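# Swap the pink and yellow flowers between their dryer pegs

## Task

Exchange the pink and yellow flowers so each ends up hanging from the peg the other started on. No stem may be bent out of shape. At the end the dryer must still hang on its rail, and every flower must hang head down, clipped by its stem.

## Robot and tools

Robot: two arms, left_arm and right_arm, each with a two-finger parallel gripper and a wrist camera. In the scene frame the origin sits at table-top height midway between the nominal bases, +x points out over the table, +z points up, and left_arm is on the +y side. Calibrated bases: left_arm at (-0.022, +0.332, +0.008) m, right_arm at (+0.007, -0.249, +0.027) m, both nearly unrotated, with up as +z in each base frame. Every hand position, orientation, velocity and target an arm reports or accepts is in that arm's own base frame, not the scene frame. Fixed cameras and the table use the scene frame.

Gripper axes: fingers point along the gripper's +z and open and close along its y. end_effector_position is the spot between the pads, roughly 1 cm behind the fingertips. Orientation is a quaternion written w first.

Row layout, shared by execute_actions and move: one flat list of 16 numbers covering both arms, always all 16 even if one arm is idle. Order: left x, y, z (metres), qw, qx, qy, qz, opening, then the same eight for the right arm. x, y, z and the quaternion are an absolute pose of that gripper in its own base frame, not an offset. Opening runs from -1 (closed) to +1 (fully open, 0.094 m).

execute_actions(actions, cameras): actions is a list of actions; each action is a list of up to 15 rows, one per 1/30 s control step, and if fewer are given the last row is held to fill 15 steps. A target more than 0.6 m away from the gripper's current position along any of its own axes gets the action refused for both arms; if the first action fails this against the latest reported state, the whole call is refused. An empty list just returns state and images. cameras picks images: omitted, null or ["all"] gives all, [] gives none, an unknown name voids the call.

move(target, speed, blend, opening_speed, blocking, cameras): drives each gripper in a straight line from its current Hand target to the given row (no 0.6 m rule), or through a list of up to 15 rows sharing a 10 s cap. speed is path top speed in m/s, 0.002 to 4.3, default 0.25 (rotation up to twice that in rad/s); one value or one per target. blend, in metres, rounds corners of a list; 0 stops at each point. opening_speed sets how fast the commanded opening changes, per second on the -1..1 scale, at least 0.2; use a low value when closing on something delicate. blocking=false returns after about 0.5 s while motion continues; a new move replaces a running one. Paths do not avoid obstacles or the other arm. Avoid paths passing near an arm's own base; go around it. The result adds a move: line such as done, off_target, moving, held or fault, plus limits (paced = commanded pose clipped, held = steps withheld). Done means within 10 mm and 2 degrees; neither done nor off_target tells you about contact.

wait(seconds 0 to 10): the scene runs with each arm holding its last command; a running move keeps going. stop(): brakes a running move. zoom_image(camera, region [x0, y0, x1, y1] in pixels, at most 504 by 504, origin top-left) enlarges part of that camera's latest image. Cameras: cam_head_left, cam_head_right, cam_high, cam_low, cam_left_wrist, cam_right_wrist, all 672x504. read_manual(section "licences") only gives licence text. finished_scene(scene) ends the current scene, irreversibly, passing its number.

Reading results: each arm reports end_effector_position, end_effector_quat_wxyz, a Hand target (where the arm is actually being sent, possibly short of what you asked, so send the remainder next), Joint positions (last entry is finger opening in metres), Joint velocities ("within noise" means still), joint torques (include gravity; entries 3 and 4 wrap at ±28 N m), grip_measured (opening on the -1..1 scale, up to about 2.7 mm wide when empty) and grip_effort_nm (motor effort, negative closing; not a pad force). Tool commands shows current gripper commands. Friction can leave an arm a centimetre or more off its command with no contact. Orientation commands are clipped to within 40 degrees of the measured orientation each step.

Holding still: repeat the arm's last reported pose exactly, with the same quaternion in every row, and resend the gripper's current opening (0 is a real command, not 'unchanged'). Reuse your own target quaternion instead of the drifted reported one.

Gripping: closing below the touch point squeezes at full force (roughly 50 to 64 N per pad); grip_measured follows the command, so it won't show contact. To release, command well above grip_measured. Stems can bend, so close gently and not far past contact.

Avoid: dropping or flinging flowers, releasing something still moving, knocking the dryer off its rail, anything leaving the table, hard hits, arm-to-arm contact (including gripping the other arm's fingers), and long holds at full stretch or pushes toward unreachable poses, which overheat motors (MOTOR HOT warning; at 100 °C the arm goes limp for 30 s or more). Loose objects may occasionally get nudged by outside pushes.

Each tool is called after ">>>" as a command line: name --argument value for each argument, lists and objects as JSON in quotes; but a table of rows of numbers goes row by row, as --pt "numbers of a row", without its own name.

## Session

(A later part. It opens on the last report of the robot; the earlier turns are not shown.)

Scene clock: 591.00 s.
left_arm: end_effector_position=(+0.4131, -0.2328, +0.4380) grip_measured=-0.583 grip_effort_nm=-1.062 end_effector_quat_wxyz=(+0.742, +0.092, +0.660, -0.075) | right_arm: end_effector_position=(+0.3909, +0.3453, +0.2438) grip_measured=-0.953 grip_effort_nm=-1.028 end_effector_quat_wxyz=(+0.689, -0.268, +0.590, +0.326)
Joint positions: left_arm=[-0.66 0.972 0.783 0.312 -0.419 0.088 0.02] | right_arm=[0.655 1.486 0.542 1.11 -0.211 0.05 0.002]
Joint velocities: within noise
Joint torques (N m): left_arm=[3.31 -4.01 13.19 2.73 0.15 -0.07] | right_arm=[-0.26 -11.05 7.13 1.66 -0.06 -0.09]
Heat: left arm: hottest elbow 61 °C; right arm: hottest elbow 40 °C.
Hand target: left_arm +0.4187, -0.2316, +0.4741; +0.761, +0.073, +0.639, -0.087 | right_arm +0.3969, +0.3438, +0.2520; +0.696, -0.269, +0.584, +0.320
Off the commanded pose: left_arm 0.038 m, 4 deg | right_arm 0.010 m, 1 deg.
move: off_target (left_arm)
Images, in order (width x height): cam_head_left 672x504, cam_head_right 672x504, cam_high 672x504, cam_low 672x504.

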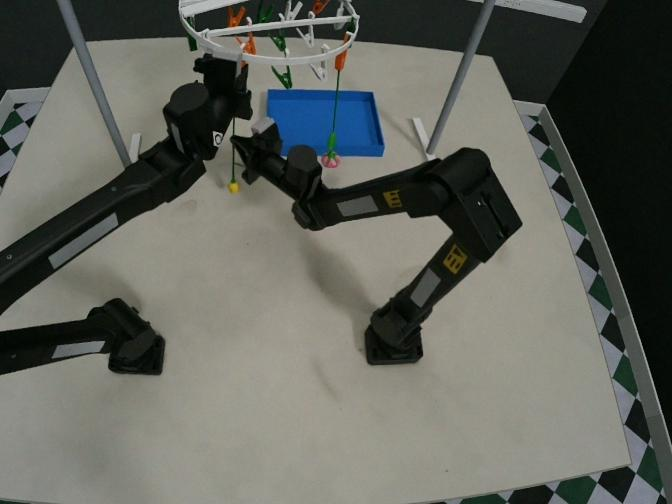

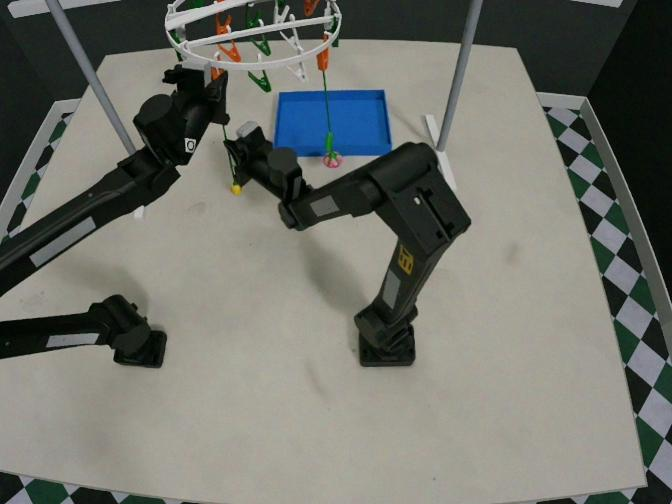

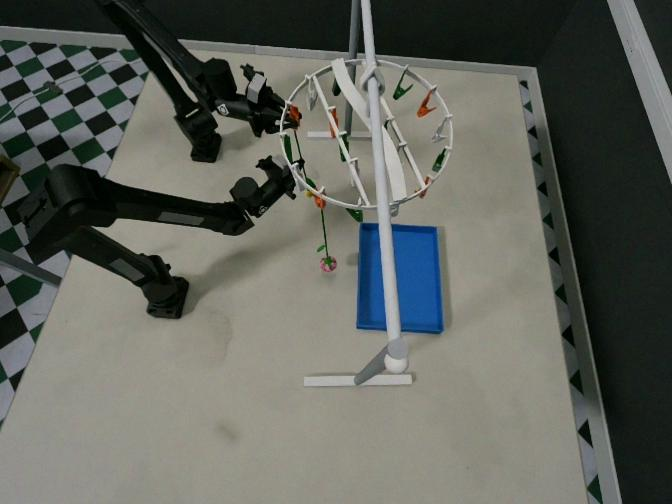

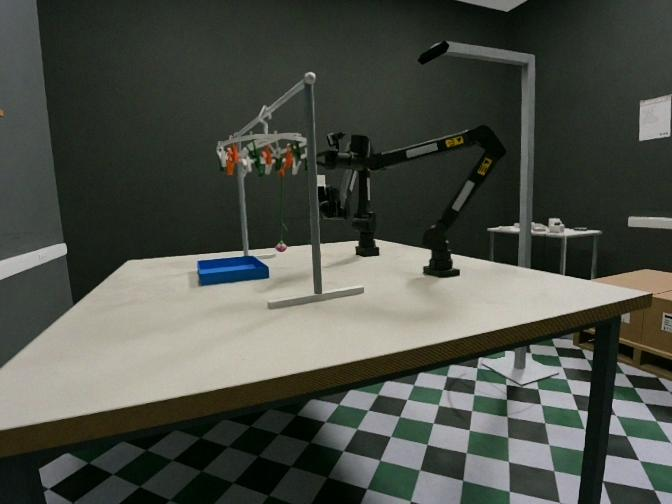

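>>> move --pt "0.421 -0.233 0.475 0.7611 0.0727 0.6388 -0.0867 -0.8 0.402 0.336 0.240 0.6959 -0.2686 0.5840 0.3201 -1" --speed 0.05 --cameras '["cam_high","cam_head_left","cam_head_right"]'

>>> zoom_image --camera "cam_high" --region '[270, 100, 320, 150]'

>>> zoom_image --camera "cam_head_right" --region '[195, 55, 255, 205]'

>>> zoom_image --camera "cam_head_left" --region '[205, 45, 265, 205]'

Scene clock: 596.13 s.
left_arm: end_effector_position=(+0.4131, -0.2328, +0.4380) grip_measured=-0.583 grip_effort_nm=-1.067 end_effector_quat_wxyz=(+0.742, +0.092, +0.660, -0.075) | right_arm: end_effector_position=(+0.3972, +0.3383, +0.2412) grip_measured=-0.953 grip_effort_nm=-1.033 end_effector_quat_wxyz=(+0.691, -0.269, +0.587, +0.325)
Joint positions: left_arm=[-0.66 0.972 0.783 0.312 -0.419 0.088 0.02] | right_arm=[0.629 1.502 0.542 1.133 -0.237 0.05 0.002]
Joint velocities: within noise
Joint torques (N m): left_arm=[3.31 -3.96 13.19 2.74 0.15 -0.07] | right_arm=[-0.21 -9.11 6.24 2.63 -0.06 -0.03]
Heat: left arm: hottest elbow 62 °C; right arm: hottest elbow 40 °C.
Hand target: left_arm +0.4187, -0.2316, +0.4741; +0.761, +0.073, +0.639, -0.087 | right_arm +0.4019, +0.3359, +0.2401; +0.696, -0.269, +0.584, +0.320
Off the commanded pose: left_arm 0.038 m, 4 deg | right_arm 0.005 m, 1 deg.
move: off_target (left_arm)
Images, in order (width x height): cam_head_left 672x504, cam_head_right 672x504, cam_high 672x504.

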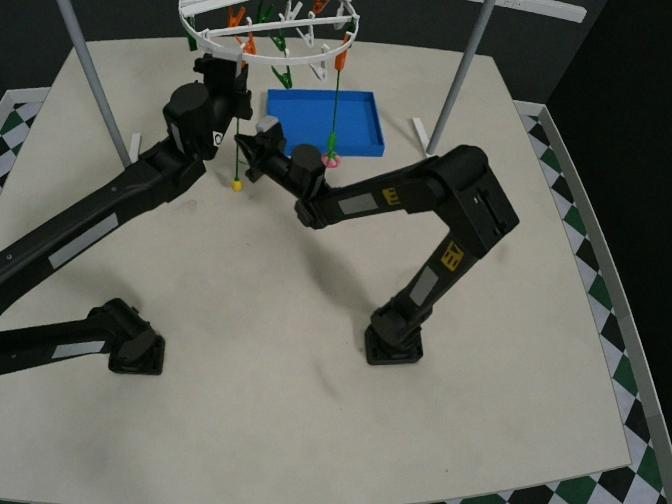

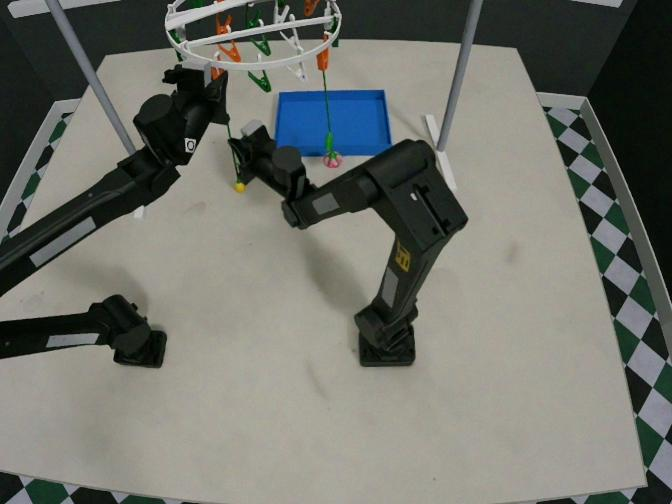

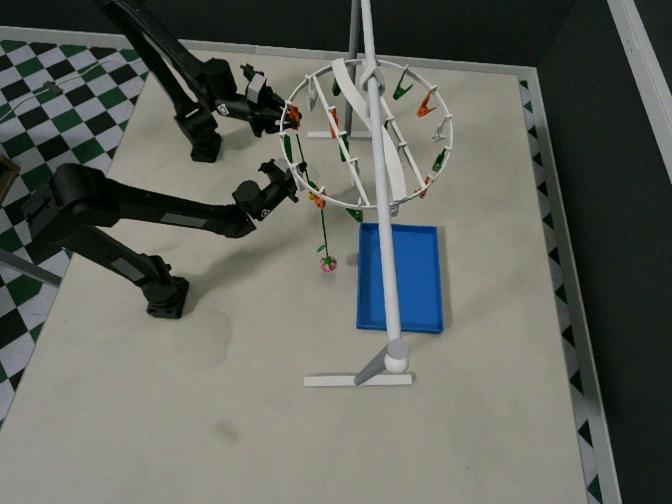

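Scaled by 10.080 from the camera's 672x504 image, which has a finer 960x720 frame.

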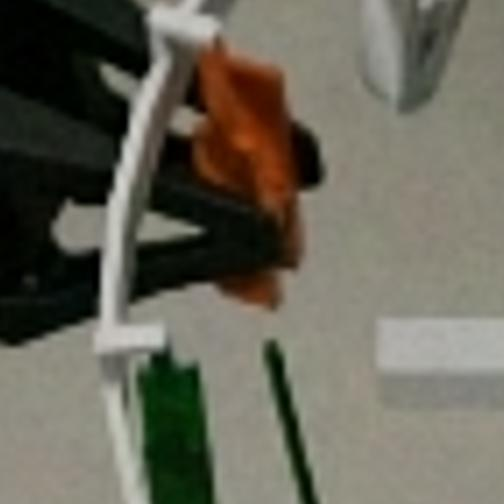

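Scaled by 3.360 from the camera's 672x504 image, which has a finer 960x720 frame.

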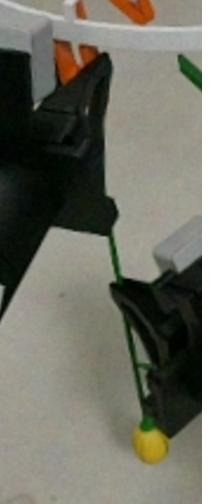

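Scaled by 3.150 from the camera's 672x504 image, which has a finer 960x720 frame.

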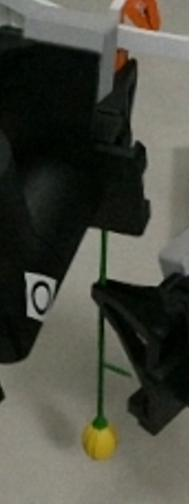

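>>> move --pt "0.421 -0.233 0.475 0.7611 0.0727 0.6388 -0.0867 -0.8 0.402 0.332 0.260 0.6959 -0.2686 0.5840 0.3201 -1" --speed 0.05 --cameras '["cam_high","cam_head_left","cam_head_right"]'

>>> zoom_image --camera "cam_high" --region '[270, 100, 320, 150]'

>>> zoom_image --camera "cam_head_right" --region '[195, 55, 255, 205]'

>>> zoom_image --camera "cam_head_left" --region '[205, 45, 265, 205]'

Scene clock: 601.70 s.
left_arm: end_effector_position=(+0.4131, -0.2328, +0.4380) grip_measured=-0.583 grip_effort_nm=-1.067 end_effector_quat_wxyz=(+0.742, +0.092, +0.660, -0.075) | right_arm: end_effector_position=(+0.3960, +0.3337, +0.2534) grip_measured=-0.953 grip_effort_nm=-1.038 end_effector_quat_wxyz=(+0.691, -0.270, +0.587, +0.324)
Joint positions: left_arm=[-0.66 0.972 0.783 0.312 -0.419 0.088 0.02] | right_arm=[0.62 1.453 0.542 1.081 -0.246 0.05 0.002]
Joint velocities: within noise
Joint torques (N m): left_arm=[3.25 -4.01 13.22 2.73 0.15 -0.07] | right_arm=[-0.38 -10.4 7.25 1.63 -0.05 -0.01]
Heat: left arm: hottest elbow 62 °C; right arm: hottest elbow 39 °C.
Hand target: left_arm +0.4187, -0.2316, +0.4741; +0.761, +0.073, +0.639, -0.087 | right_arm +0.4019, +0.3319, +0.2600; +0.696, -0.269, +0.584, +0.320
Off the commanded pose: left_arm 0.038 m, 4 deg | right_arm 0.009 m, 1 deg.
move: off_target (left_arm)
Images, in order (width x height): cam_head_left 672x504, cam_head_right 672x504, cam_high 672x504.

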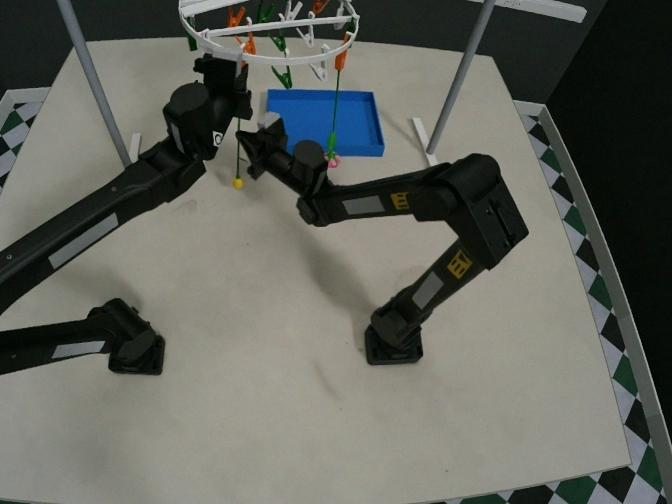

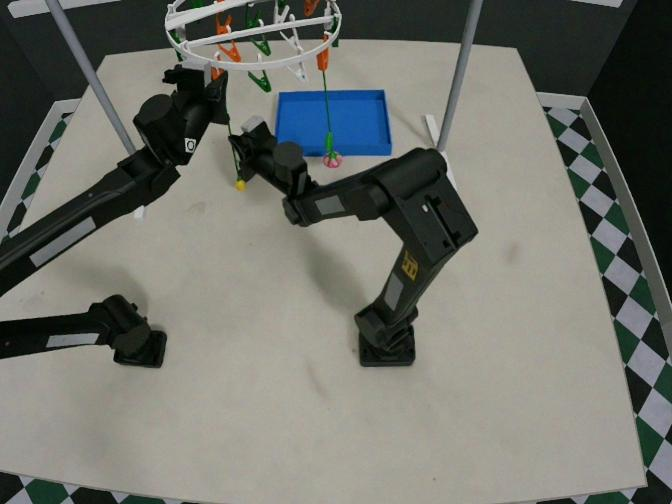

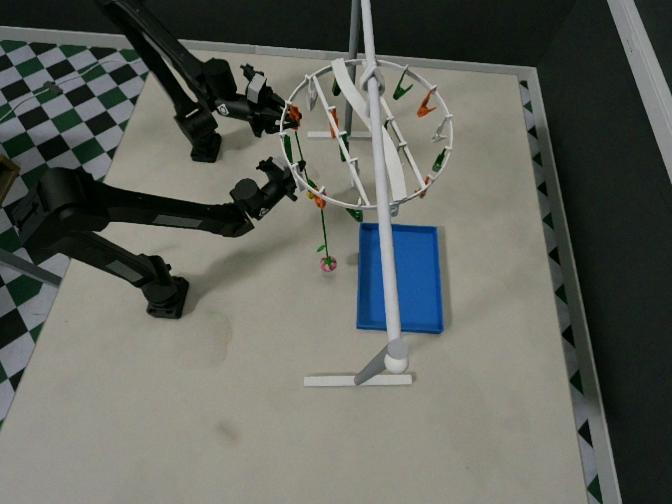

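Scaled by 10.080 from the camera's 672x504 image, which has a finer 960x720 frame.

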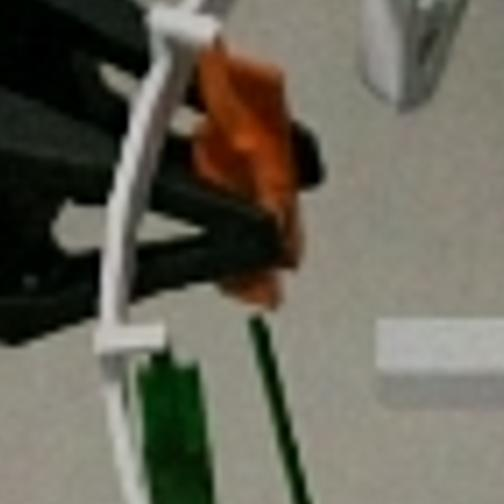

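Scaled by 3.360 from the camera's 672x504 image, which has a finer 960x720 frame.

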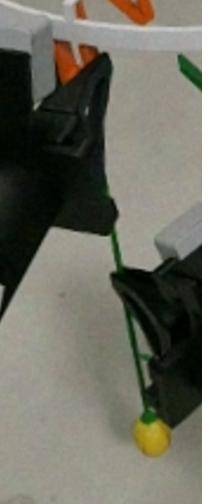

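Scaled by 3.150 from the camera's 672x504 image, which has a finer 960x720 frame.

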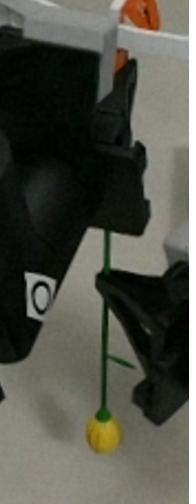

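>>> move --pt "0.421 -0.233 0.475 0.7611 0.0727 0.6388 -0.0867 -0.8 0.404 0.329 0.272 0.6959 -0.2686 0.5840 0.3201 -1" --speed 0.05 --cameras '["cam_high"]'

>>> zoom_image --camera "cam_high" --region '[270, 100, 320, 150]'

Scene clock: 606.17 s.
left_arm: end_effector_position=(+0.4131, -0.2328, +0.4380) grip_measured=-0.583 grip_effort_nm=-1.062 end_effector_quat_wxyz=(+0.742, +0.092, +0.660, -0.075) | right_arm: end_effector_position=(+0.3961, +0.3293, +0.2591) grip_measured=-0.953 grip_effort_nm=-1.033 end_effector_quat_wxyz=(+0.687, -0.271, +0.592, +0.323)
Joint positions: left_arm=[-0.66 0.972 0.783 0.312 -0.419 0.088 0.02] | right_arm=[0.61 1.419 0.542 1.035 -0.256 0.05 0.002]
Joint velocities: within noise
Joint torques (N m): left_arm=[3.31 -4.01 13.19 2.74 0.15 -0.07] | right_arm=[-0.26 -10.17 8.28 1.66 -0.06 0]
Heat: left arm: hottest elbow 62 °C; right arm: hottest elbow 39 °C.
Hand target: left_arm +0.4187, -0.2316, +0.4741; +0.761, +0.073, +0.639, -0.087 | right_arm +0.4037, +0.3287, +0.2720; +0.696, -0.269, +0.584, +0.320
Off the commanded pose: left_arm 0.038 m, 4 deg | right_arm 0.015 m, 1 deg.
move: off_target (left_arm, right_arm)
Images, in order (width x height): cam_high 672x504.

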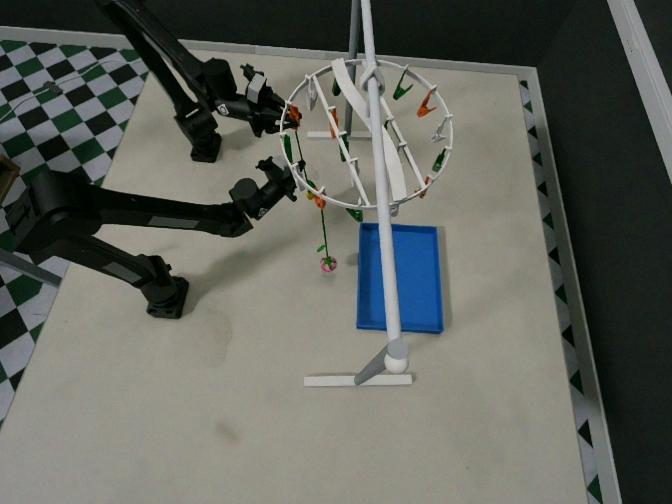

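Scaled by 10.080 from the camera's 672x504 image, which has a finer 960x720 frame.

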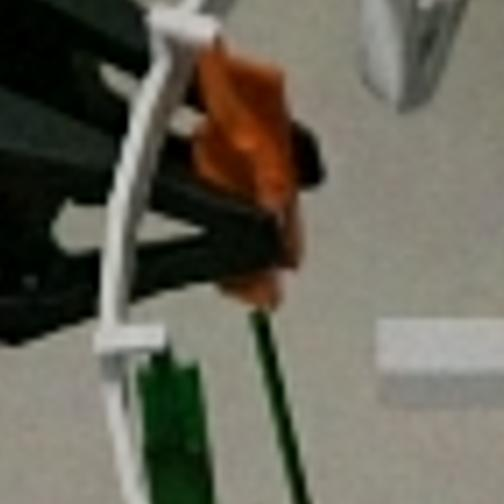

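>>> move --pt "0.421 -0.233 0.475 0.7611 0.0727 0.6388 -0.0867 -0.8 0.405 0.329 0.280 0.6959 -0.2686 0.5840 0.3201 -1" --speed 0.05 --cameras '["cam_high","cam_head_left","cam_head_right"]'

>>> zoom_image --camera "cam_high" --region '[270, 100, 320, 150]'

>>> zoom_image --camera "cam_head_right" --region '[195, 55, 255, 205]'

>>> zoom_image --camera "cam_head_left" --region '[205, 45, 265, 205]'

Scene clock: 610.50 s.
left_arm: end_effector_position=(+0.4131, -0.2328, +0.4380) grip_measured=-0.583 grip_effort_nm=-1.067 end_effector_quat_wxyz=(+0.742, +0.092, +0.660, -0.075) | right_arm: end_effector_position=(+0.3952, +0.3280, +0.2618) grip_measured=-0.953 grip_effort_nm=-1.033 end_effector_quat_wxyz=(+0.684, -0.272, +0.596, +0.322)
Joint positions: left_arm=[-0.66 0.972 0.783 0.312 -0.419 0.088 0.02] | right_arm=[0.608 1.399 0.542 1.005 -0.258 0.05 0.002]
Joint velocities: within noise
Joint torques (N m): left_arm=[3.25 -3.96 13.19 2.76 0.16 -0.07] | right_arm=[-0.09 -10.05 9.1 1.61 -0.06 0.01]
Heat: left arm: hottest elbow 62 °C; right arm: hottest elbow 39 °C.
Hand target: left_arm +0.4187, -0.2316, +0.4741; +0.761, +0.073, +0.639, -0.087 | right_arm +0.4044, +0.3285, +0.2800; +0.696, -0.269, +0.584, +0.320
Off the commanded pose: left_arm 0.038 m, 4 deg | right_arm 0.021 m, 2 deg.
move: off_target (left_arm, right_arm)
Images, in order (width x height): cam_head_left 672x504, cam_head_right 672x504, cam_high 672x504.

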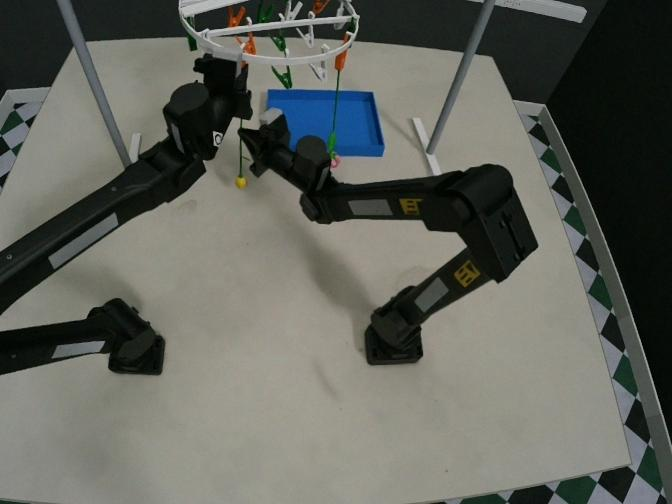

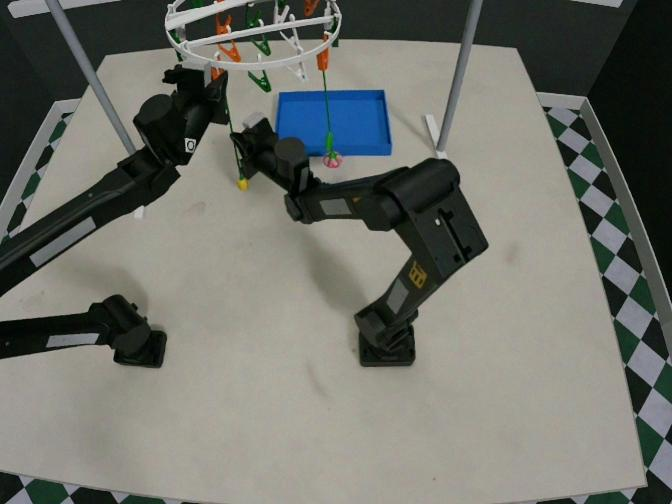

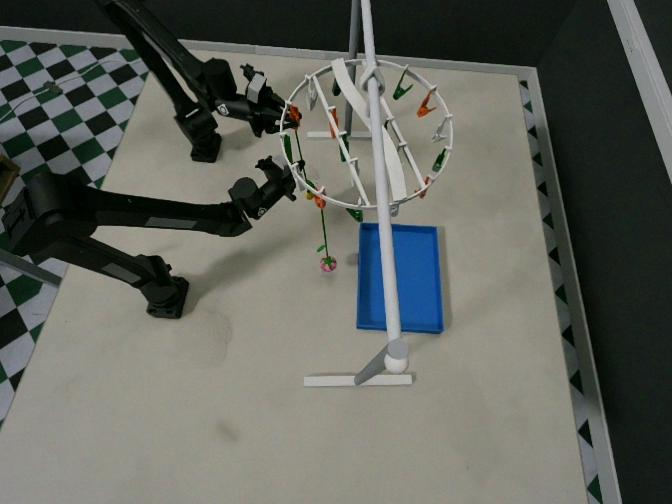

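Scaled by 10.080 from the camera's 672x504 image, which has a finer 960x720 frame.

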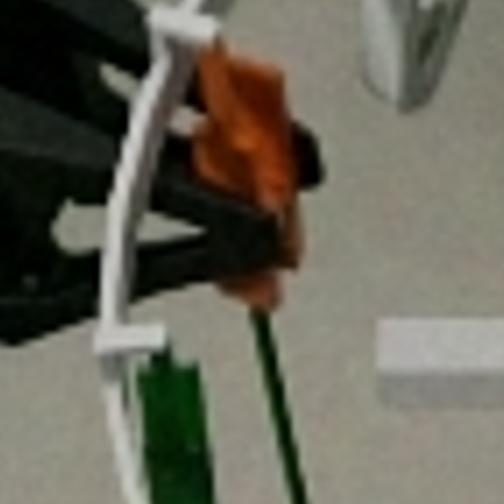

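Scaled by 3.360 from the camera's 672x504 image, which has a finer 960x720 frame.

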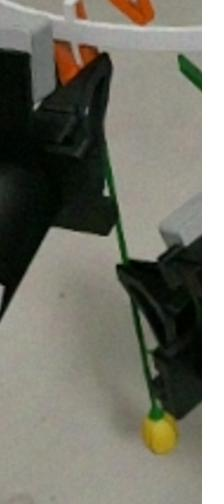

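Scaled by 3.150 from the camera's 672x504 image, which has a finer 960x720 frame.

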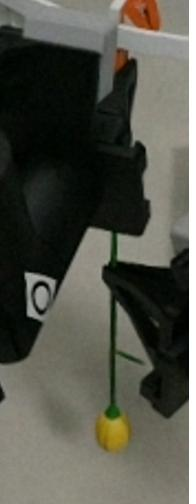

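>>> move --pt "0.421 -0.233 0.475 0.7611 0.0727 0.6388 -0.0867 -0.8 0.407 0.331 0.290 0.6959 -0.2686 0.5840 0.3201 -1" --speed 0.05 --cameras '["cam_high","cam_head_left","cam_head_right"]'

>>> zoom_image --camera "cam_high" --region '[270, 100, 320, 150]'

>>> zoom_image --camera "cam_head_right" --region '[195, 55, 255, 205]'

>>> zoom_image --camera "cam_head_left" --region '[205, 45, 265, 205]'

Scene clock: 614.70 s.
left_arm: end_effector_position=(+0.4131, -0.2328, +0.4380) grip_measured=-0.583 grip_effort_nm=-1.067 end_effector_quat_wxyz=(+0.742, +0.092, +0.660, -0.075) | right_arm: end_effector_position=(+0.3939, +0.3271, +0.2633) grip_measured=-0.953 grip_effort_nm=-1.028 end_effector_quat_wxyz=(+0.678, -0.273, +0.602, +0.321)
Joint positions: left_arm=[-0.66 0.972 0.783 0.312 -0.419 0.088 0.02] | right_arm=[0.608 1.377 0.542 0.966 -0.258 0.05 0.002]
Joint velocities: within noise
Joint torques (N m): left_arm=[3.31 -4.01 13.2 2.76 0.15 -0.07] | right_arm=[-0.03 -9.82 10.39 1.73 0 0.01]
Heat: left arm: hottest elbow 62 °C; right arm: hottest elbow 40 °C.
Hand target: left_arm +0.4187, -0.2316, +0.4741; +0.761, +0.073, +0.639, -0.087 | right_arm +0.4057, +0.3300, +0.2900; +0.696, -0.269, +0.584, +0.320
Off the commanded pose: left_arm 0.038 m, 4 deg | right_arm 0.030 m, 3 deg.
move: off_target (left_arm, right_arm)
Images, in order (width x height): cam_head_left 672x504, cam_head_right 672x504, cam_high 672x504.

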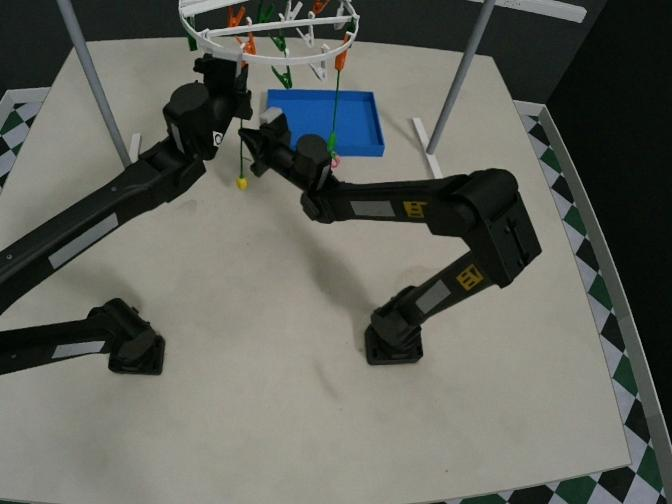

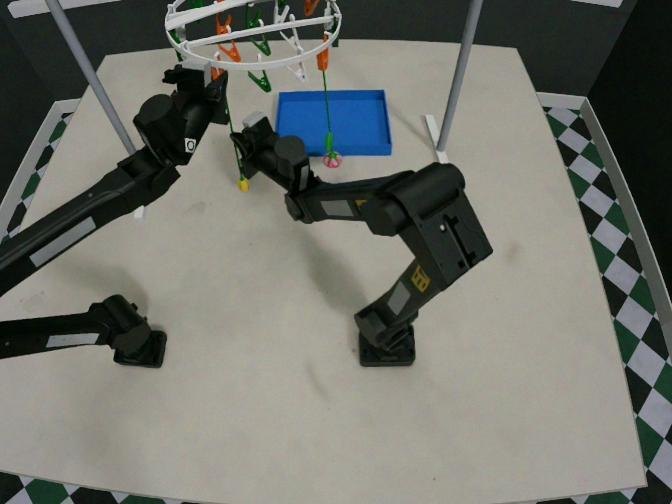

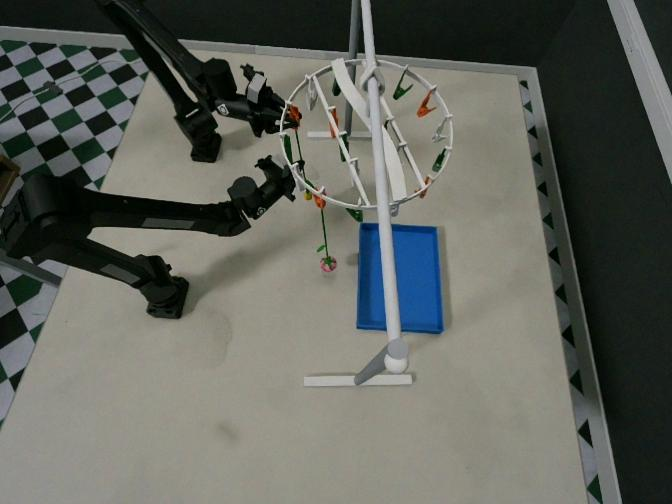

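Scaled by 10.080 from the camera's 672x504 image, which has a finer 960x720 frame.

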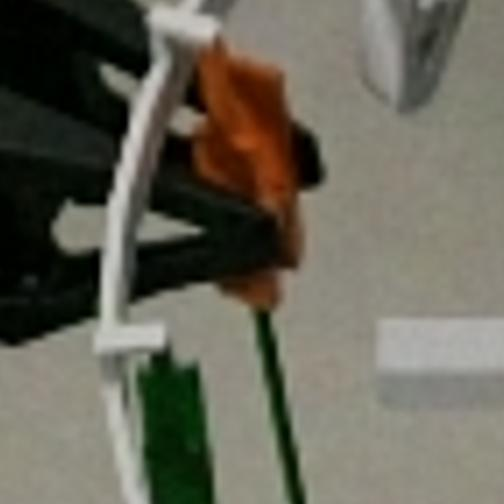

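Scaled by 3.360 from the camera's 672x504 image, which has a finer 960x720 frame.

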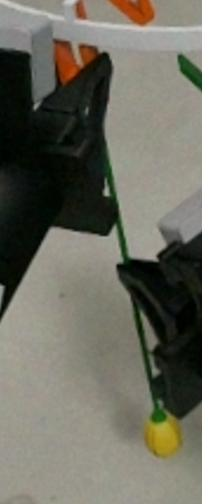

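Scaled by 3.150 from the camera's 672x504 image, which has a finer 960x720 frame.

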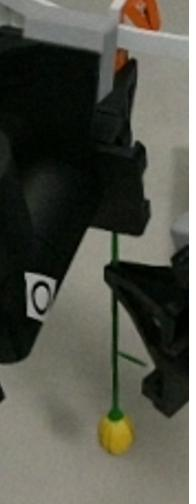

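>>> move --pt "0.421 -0.233 0.475 0.7611 0.0727 0.6388 -0.0867 -0.8 0.41 0.333 0.304 0.6959 -0.2686 0.5840 0.3201 -1" --speed 0.05 --cameras '["cam_high","cam_head_left","cam_head_right"]'

>>> zoom_image --camera "cam_high" --region '[270, 100, 320, 150]'

>>> zoom_image --camera "cam_head_right" --region '[195, 55, 255, 205]'

Scene clock: 618.80 s.
left_arm: end_effector_position=(+0.4131, -0.2328, +0.4380) grip_measured=-0.583 grip_effort_nm=-1.062 end_effector_quat_wxyz=(+0.742, +0.092, +0.660, -0.075) | right_arm: end_effector_position=(+0.3973, +0.3295, +0.2779) grip_measured=-0.953 grip_effort_nm=-1.033 end_effector_quat_wxyz=(+0.679, -0.273, +0.601, +0.321)
Joint positions: left_arm=[-0.66 0.972 0.783 0.312 -0.419 0.088 0.02] | right_arm=[0.608 1.349 0.568 0.915 -0.258 0.05 0.002]
Joint velocities: within noise
Joint torques (N m): left_arm=[3.25 -4.01 13.19 2.74 0.15 -0.07] | right_arm=[-0.21 -9.76 10.7 1.73 0 0.01]
Heat: left arm: hottest elbow 63 °C; right arm: hottest elbow 40 °C.
Hand target: left_arm +0.4187, -0.2316, +0.4741; +0.761, +0.073, +0.639, -0.087 | right_arm +0.4087, +0.3320, +0.3041; +0.696, -0.269, +0.584, +0.320
Off the commanded pose: left_arm 0.038 m, 4 deg | right_arm 0.029 m, 3 deg.
move: off_target (left_arm, right_arm)
Images, in order (width x height): cam_head_left 672x504, cam_head_right 672x504, cam_high 672x504.

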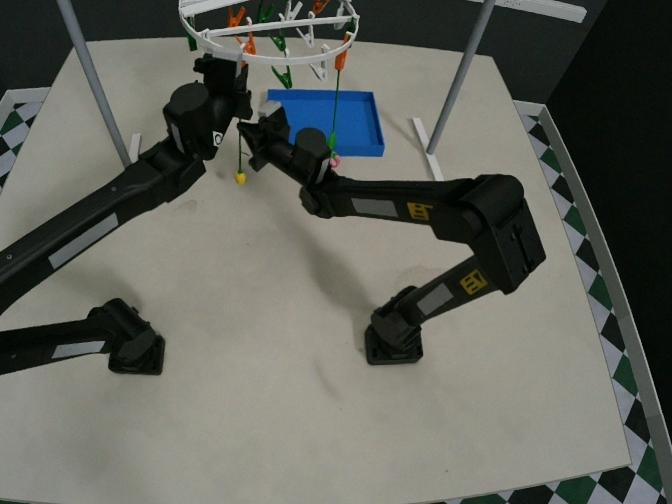

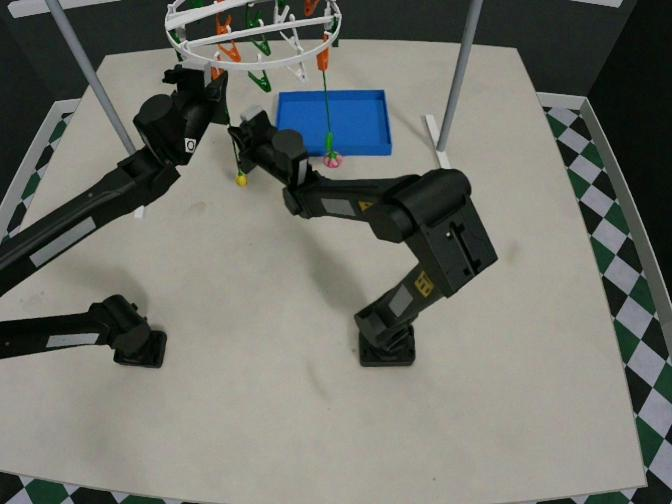

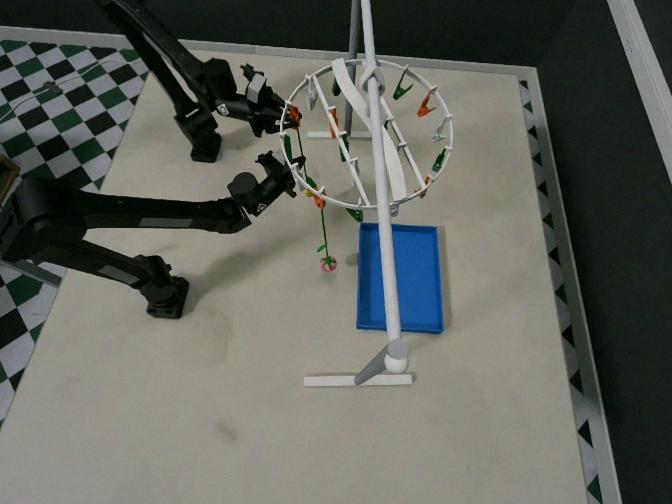

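Scaled by 10.080 from the camera's 672x504 image, which has a finer 960x720 frame.

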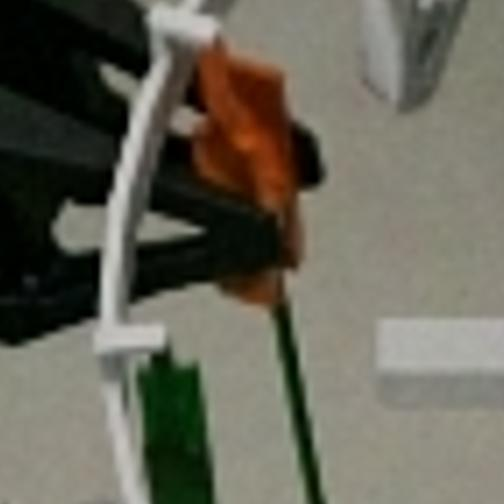

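Scaled by 3.360 from the camera's 672x504 image, which has a finer 960x720 frame.

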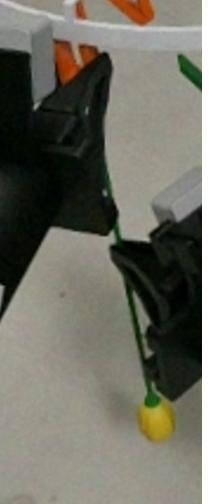

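>>> move --pt "0.421 -0.233 0.475 0.7611 0.0727 0.6388 -0.0867 -0.8 0.405 0.333 0.308 0.6959 -0.2686 0.5840 0.3201 -1" --speed 0.04 --cameras '["cam_high","cam_head_left","cam_head_right"]'

>>> zoom_image --camera "cam_high" --region '[270, 100, 320, 150]'

>>> zoom_image --camera "cam_head_right" --region '[195, 55, 255, 205]'

>>> zoom_image --camera "cam_head_left" --region '[205, 45, 265, 205]'

Scene clock: 624.70 s.
left_arm: end_effector_position=(+0.4131, -0.2328, +0.4380) grip_measured=-0.583 grip_effort_nm=-1.062 end_effector_quat_wxyz=(+0.742, +0.092, +0.660, -0.075) | right_arm: end_effector_position=(+0.3962, +0.3277, +0.2829) grip_measured=-0.953 grip_effort_nm=-1.033 end_effector_quat_wxyz=(+0.681, -0.271, +0.601, +0.320)
Joint positions: left_arm=[-0.66 0.972 0.783 0.312 -0.419 0.088 0.02] | right_arm=[0.608 1.331 0.568 0.899 -0.253 0.05 0.002]
Joint velocities: within noise
Joint torques (N m): left_arm=[3.25 -3.96 13.19 2.74 0.16 -0.07] | right_arm=[0.56 -9.64 10.48 1.66 0.11 -0.02]
Heat: left arm: hottest elbow 63 °C; right arm: hottest elbow 40 °C.
Hand target: left_arm +0.4187, -0.2316, +0.4741; +0.761, +0.073, +0.639, -0.087 | right_arm +0.4039, +0.3322, +0.3080; +0.696, -0.269, +0.584, +0.320
Off the commanded pose: left_arm 0.038 m, 4 deg | right_arm 0.027 m, 3 deg.
move: off_target (left_arm, right_arm)
Images, in order (width x height): cam_head_left 672x504, cam_head_right 672x504, cam_high 672x504.

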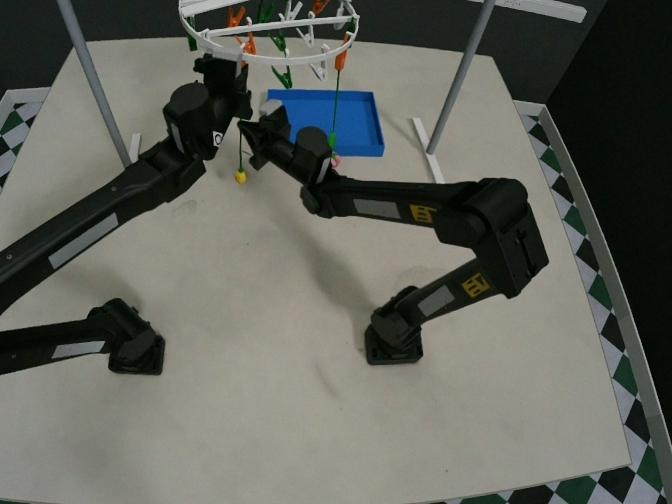

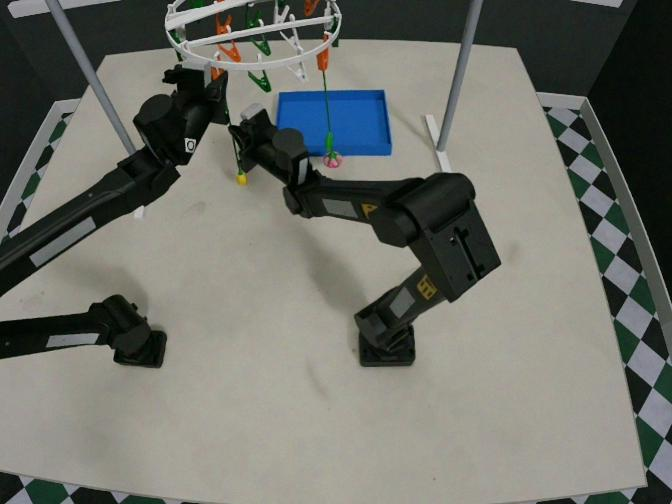

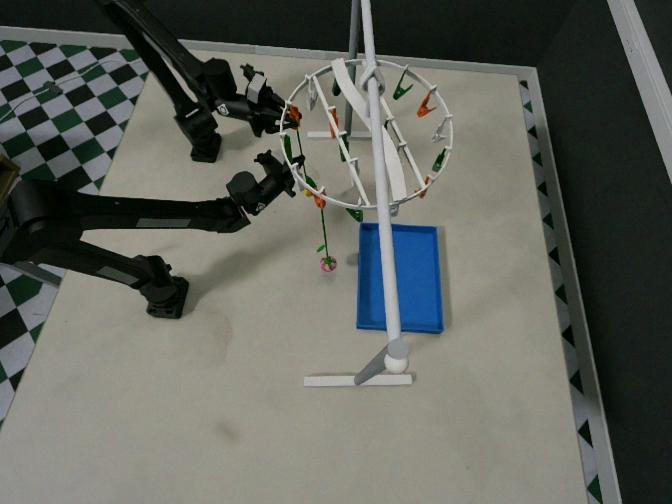

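Scaled by 10.080 from the camera's 672x504 image, which has a finer 960x720 frame.

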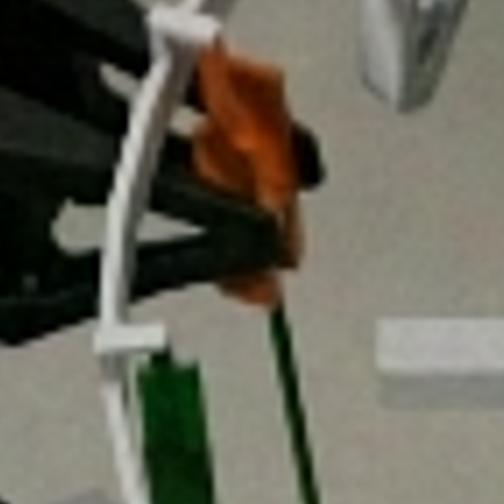

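Scaled by 3.360 from the camera's 672x504 image, which has a finer 960x720 frame.

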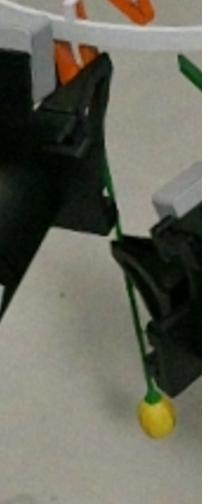

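Scaled by 3.150 from the camera's 672x504 image, which has a finer 960x720 frame.

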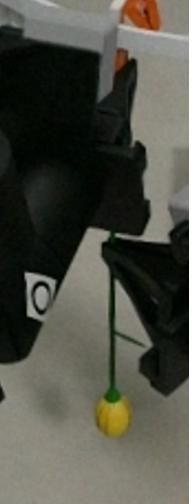

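>>> move --pt "0.421 -0.233 0.475 0.7611 0.0727 0.6388 -0.0867 -0.8 0.404 0.334 0.320 0.6959 -0.2686 0.5840 0.3201 -1" --speed 0.04 --cameras '["cam_high","cam_head_left","cam_head_right"]'

>>> zoom_image --camera "cam_high" --region '[270, 100, 320, 150]'

>>> zoom_image --camera "cam_head_right" --region '[195, 55, 255, 205]'

>>> zoom_image --camera "cam_head_left" --region '[205, 45, 265, 205]'

Scene clock: 627.70 s.
left_arm: end_effector_position=(+0.4131, -0.2329, +0.4388) grip_measured=-0.583 grip_effort_nm=-1.062 end_effector_quat_wxyz=(+0.742, +0.092, +0.659, -0.075) | right_arm: end_effector_position=(+0.3950, +0.3262, +0.2884) grip_measured=-0.953 grip_effort_nm=-1.038 end_effector_quat_wxyz=(+0.677, -0.271, +0.606, +0.318)
Joint positions: left_arm=[-0.66 0.972 0.784 0.312 -0.418 0.088 0.02] | right_arm=[0.608 1.303 0.573 0.854 -0.249 0.05 0.002]
Joint velocities: within noise
Joint torques (N m): left_arm=[3.25 -3.96 13.11 2.73 0.15 -0.07] | right_arm=[0.73 -9.58 11.29 1.77 0.11 -0.02]
Heat: left arm: hottest elbow 63 °C; right arm: hottest elbow 41 °C.
Hand target: left_arm +0.4187, -0.2317, +0.4742; +0.761, +0.073, +0.639, -0.087 | right_arm +0.4023, +0.3328, +0.3200; +0.696, -0.269, +0.584, +0.320
Off the commanded pose: left_arm 0.037 m, 4 deg | right_arm 0.034 m, 3 deg.
move: off_target (left_arm, right_arm)
Images, in order (width x height): cam_head_left 672x504, cam_head_right 672x504, cam_high 672x504.

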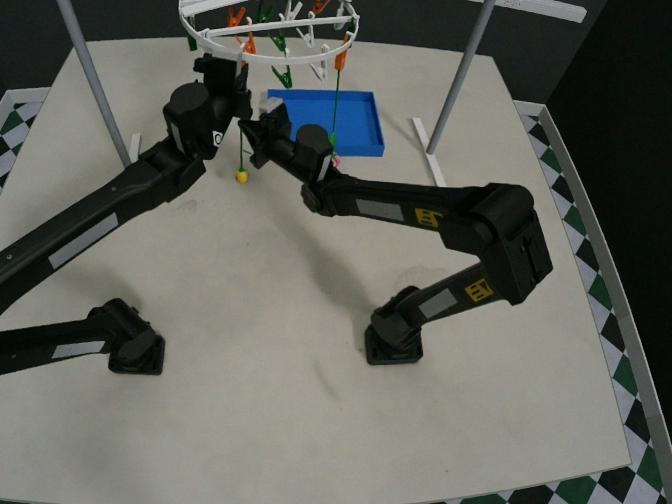

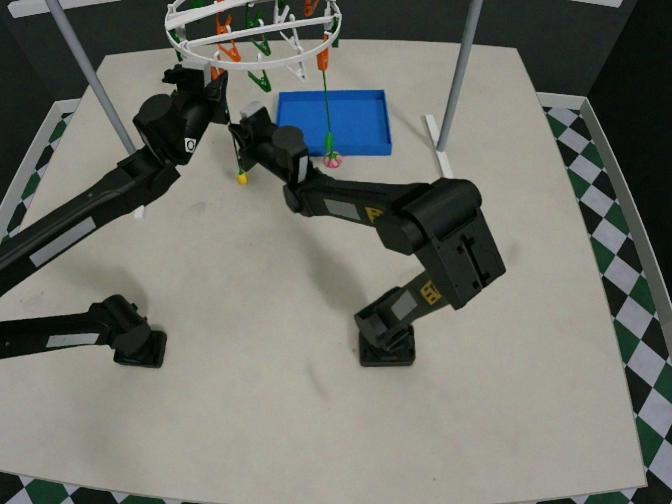

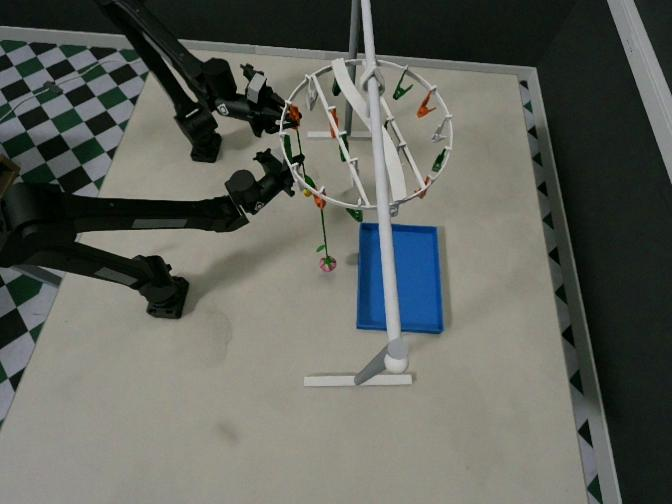

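Scaled by 10.080 from the camera's 672x504 image, which has a finer 960x720 frame.

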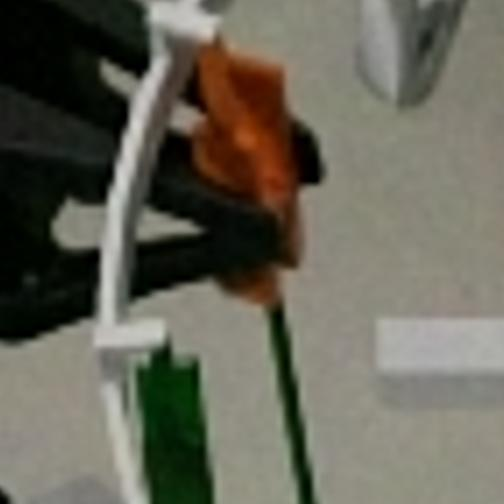

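Scaled by 3.360 from the camera's 672x504 image, which has a finer 960x720 frame.

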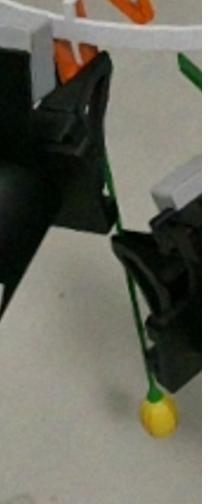

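Scaled by 3.150 from the camera's 672x504 image, which has a finer 960x720 frame.

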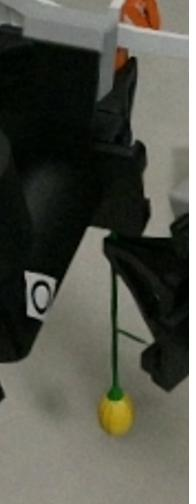

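>>> move --pt "0.421 -0.233 0.475 0.7611 0.0727 0.6388 -0.0867 -0.8 0.404 0.333 0.308 0.6959 -0.2686 0.5840 0.3201 -1" --pt "0.421 -0.233 0.475 0.7611 0.0727 0.6388 -0.0867 0.1 0.404 0.333 0.308 0.6959 -0.2686 0.5840 0.3201 -1" --speed 0.03 --opening_speed 0.5 --cameras '["cam_left_wrist","cam_high"]'

>>> zoom_image --camera "cam_high" --region '[270, 100, 320, 150]'

Scene clock: 634.30 s.
left_arm: end_effector_position=(+0.4132, -0.2329, +0.4397) grip_measured=+0.097 grip_effort_nm=0.056 end_effector_quat_wxyz=(+0.743, +0.091, +0.659, -0.075) | right_arm: end_effector_position=(+0.3954, +0.3265, +0.2900) grip_measured=-0.953 grip_effort_nm=-1.028 end_effector_quat_wxyz=(+0.682, -0.270, +0.601, +0.319)
Joint positions: left_arm=[-0.66 0.972 0.785 0.313 -0.418 0.088 0.052] | right_arm=[0.608 1.31 0.573 0.875 -0.249 0.05 0.002]
Joint velocities: within noise
Joint torques (N m): left_arm=[3.31 -3.9 13.07 2.71 0.14 -0.07] | right_arm=[0.62 -7.77 10.14 2.67 0.01 -0.02]
Heat: left arm: hottest elbow 65 °C; right arm: hottest elbow 42 °C.
Hand target: left_arm +0.4188, -0.2317, +0.4742; +0.761, +0.073, +0.639, -0.087 | right_arm +0.4031, +0.3324, +0.3078; +0.696, -0.269, +0.584, +0.320
Off the commanded pose: left_arm 0.036 m, 4 deg | right_arm 0.021 m, 3 deg.
move: off_target (left_arm, right_arm); target 2's new opening was sent with left_arm's hand 0.036 m and 4 deg from that target
camera_calibration:
cam_left_wrist: T_world_to_cam=[[-0.225367, -0.973012, -0.049577, -0.11178], [-0.294626, 0.116567, -0.948476, 0.604541], [0.928658, -0.199148, -0.312945, -0.202011], [0, 0, 0, 1]] pos_world=[0.340521, -0.219463, 0.504633]
Images, in order (width x height): cam_high 672x504, cam_left_wrist 672x504.

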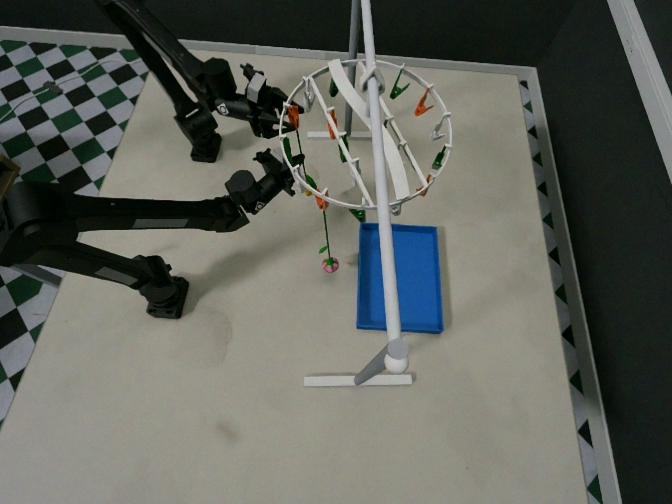

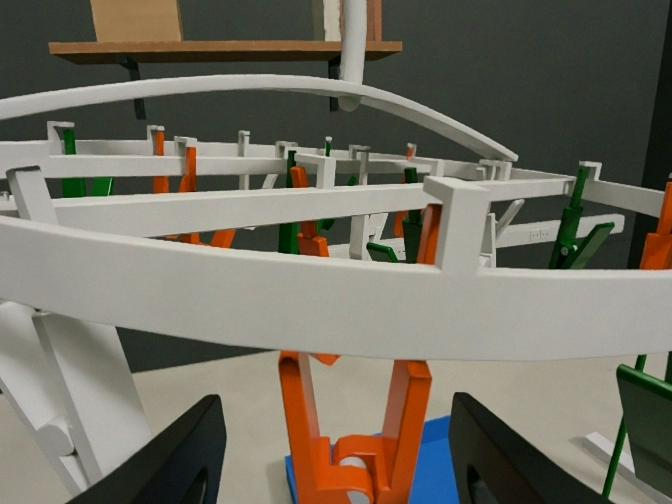

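Scaled by 10.080 from the camera's 672x504 image, which has a finer 960x720 frame.

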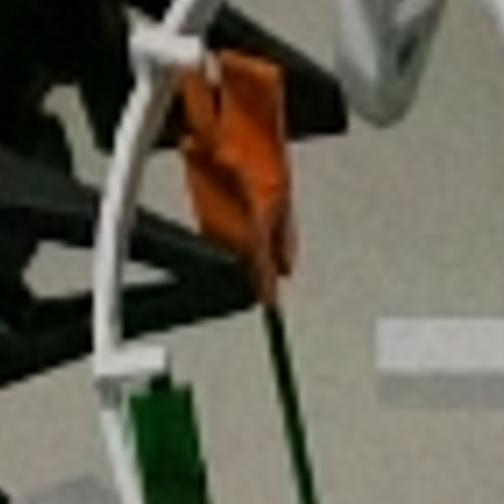

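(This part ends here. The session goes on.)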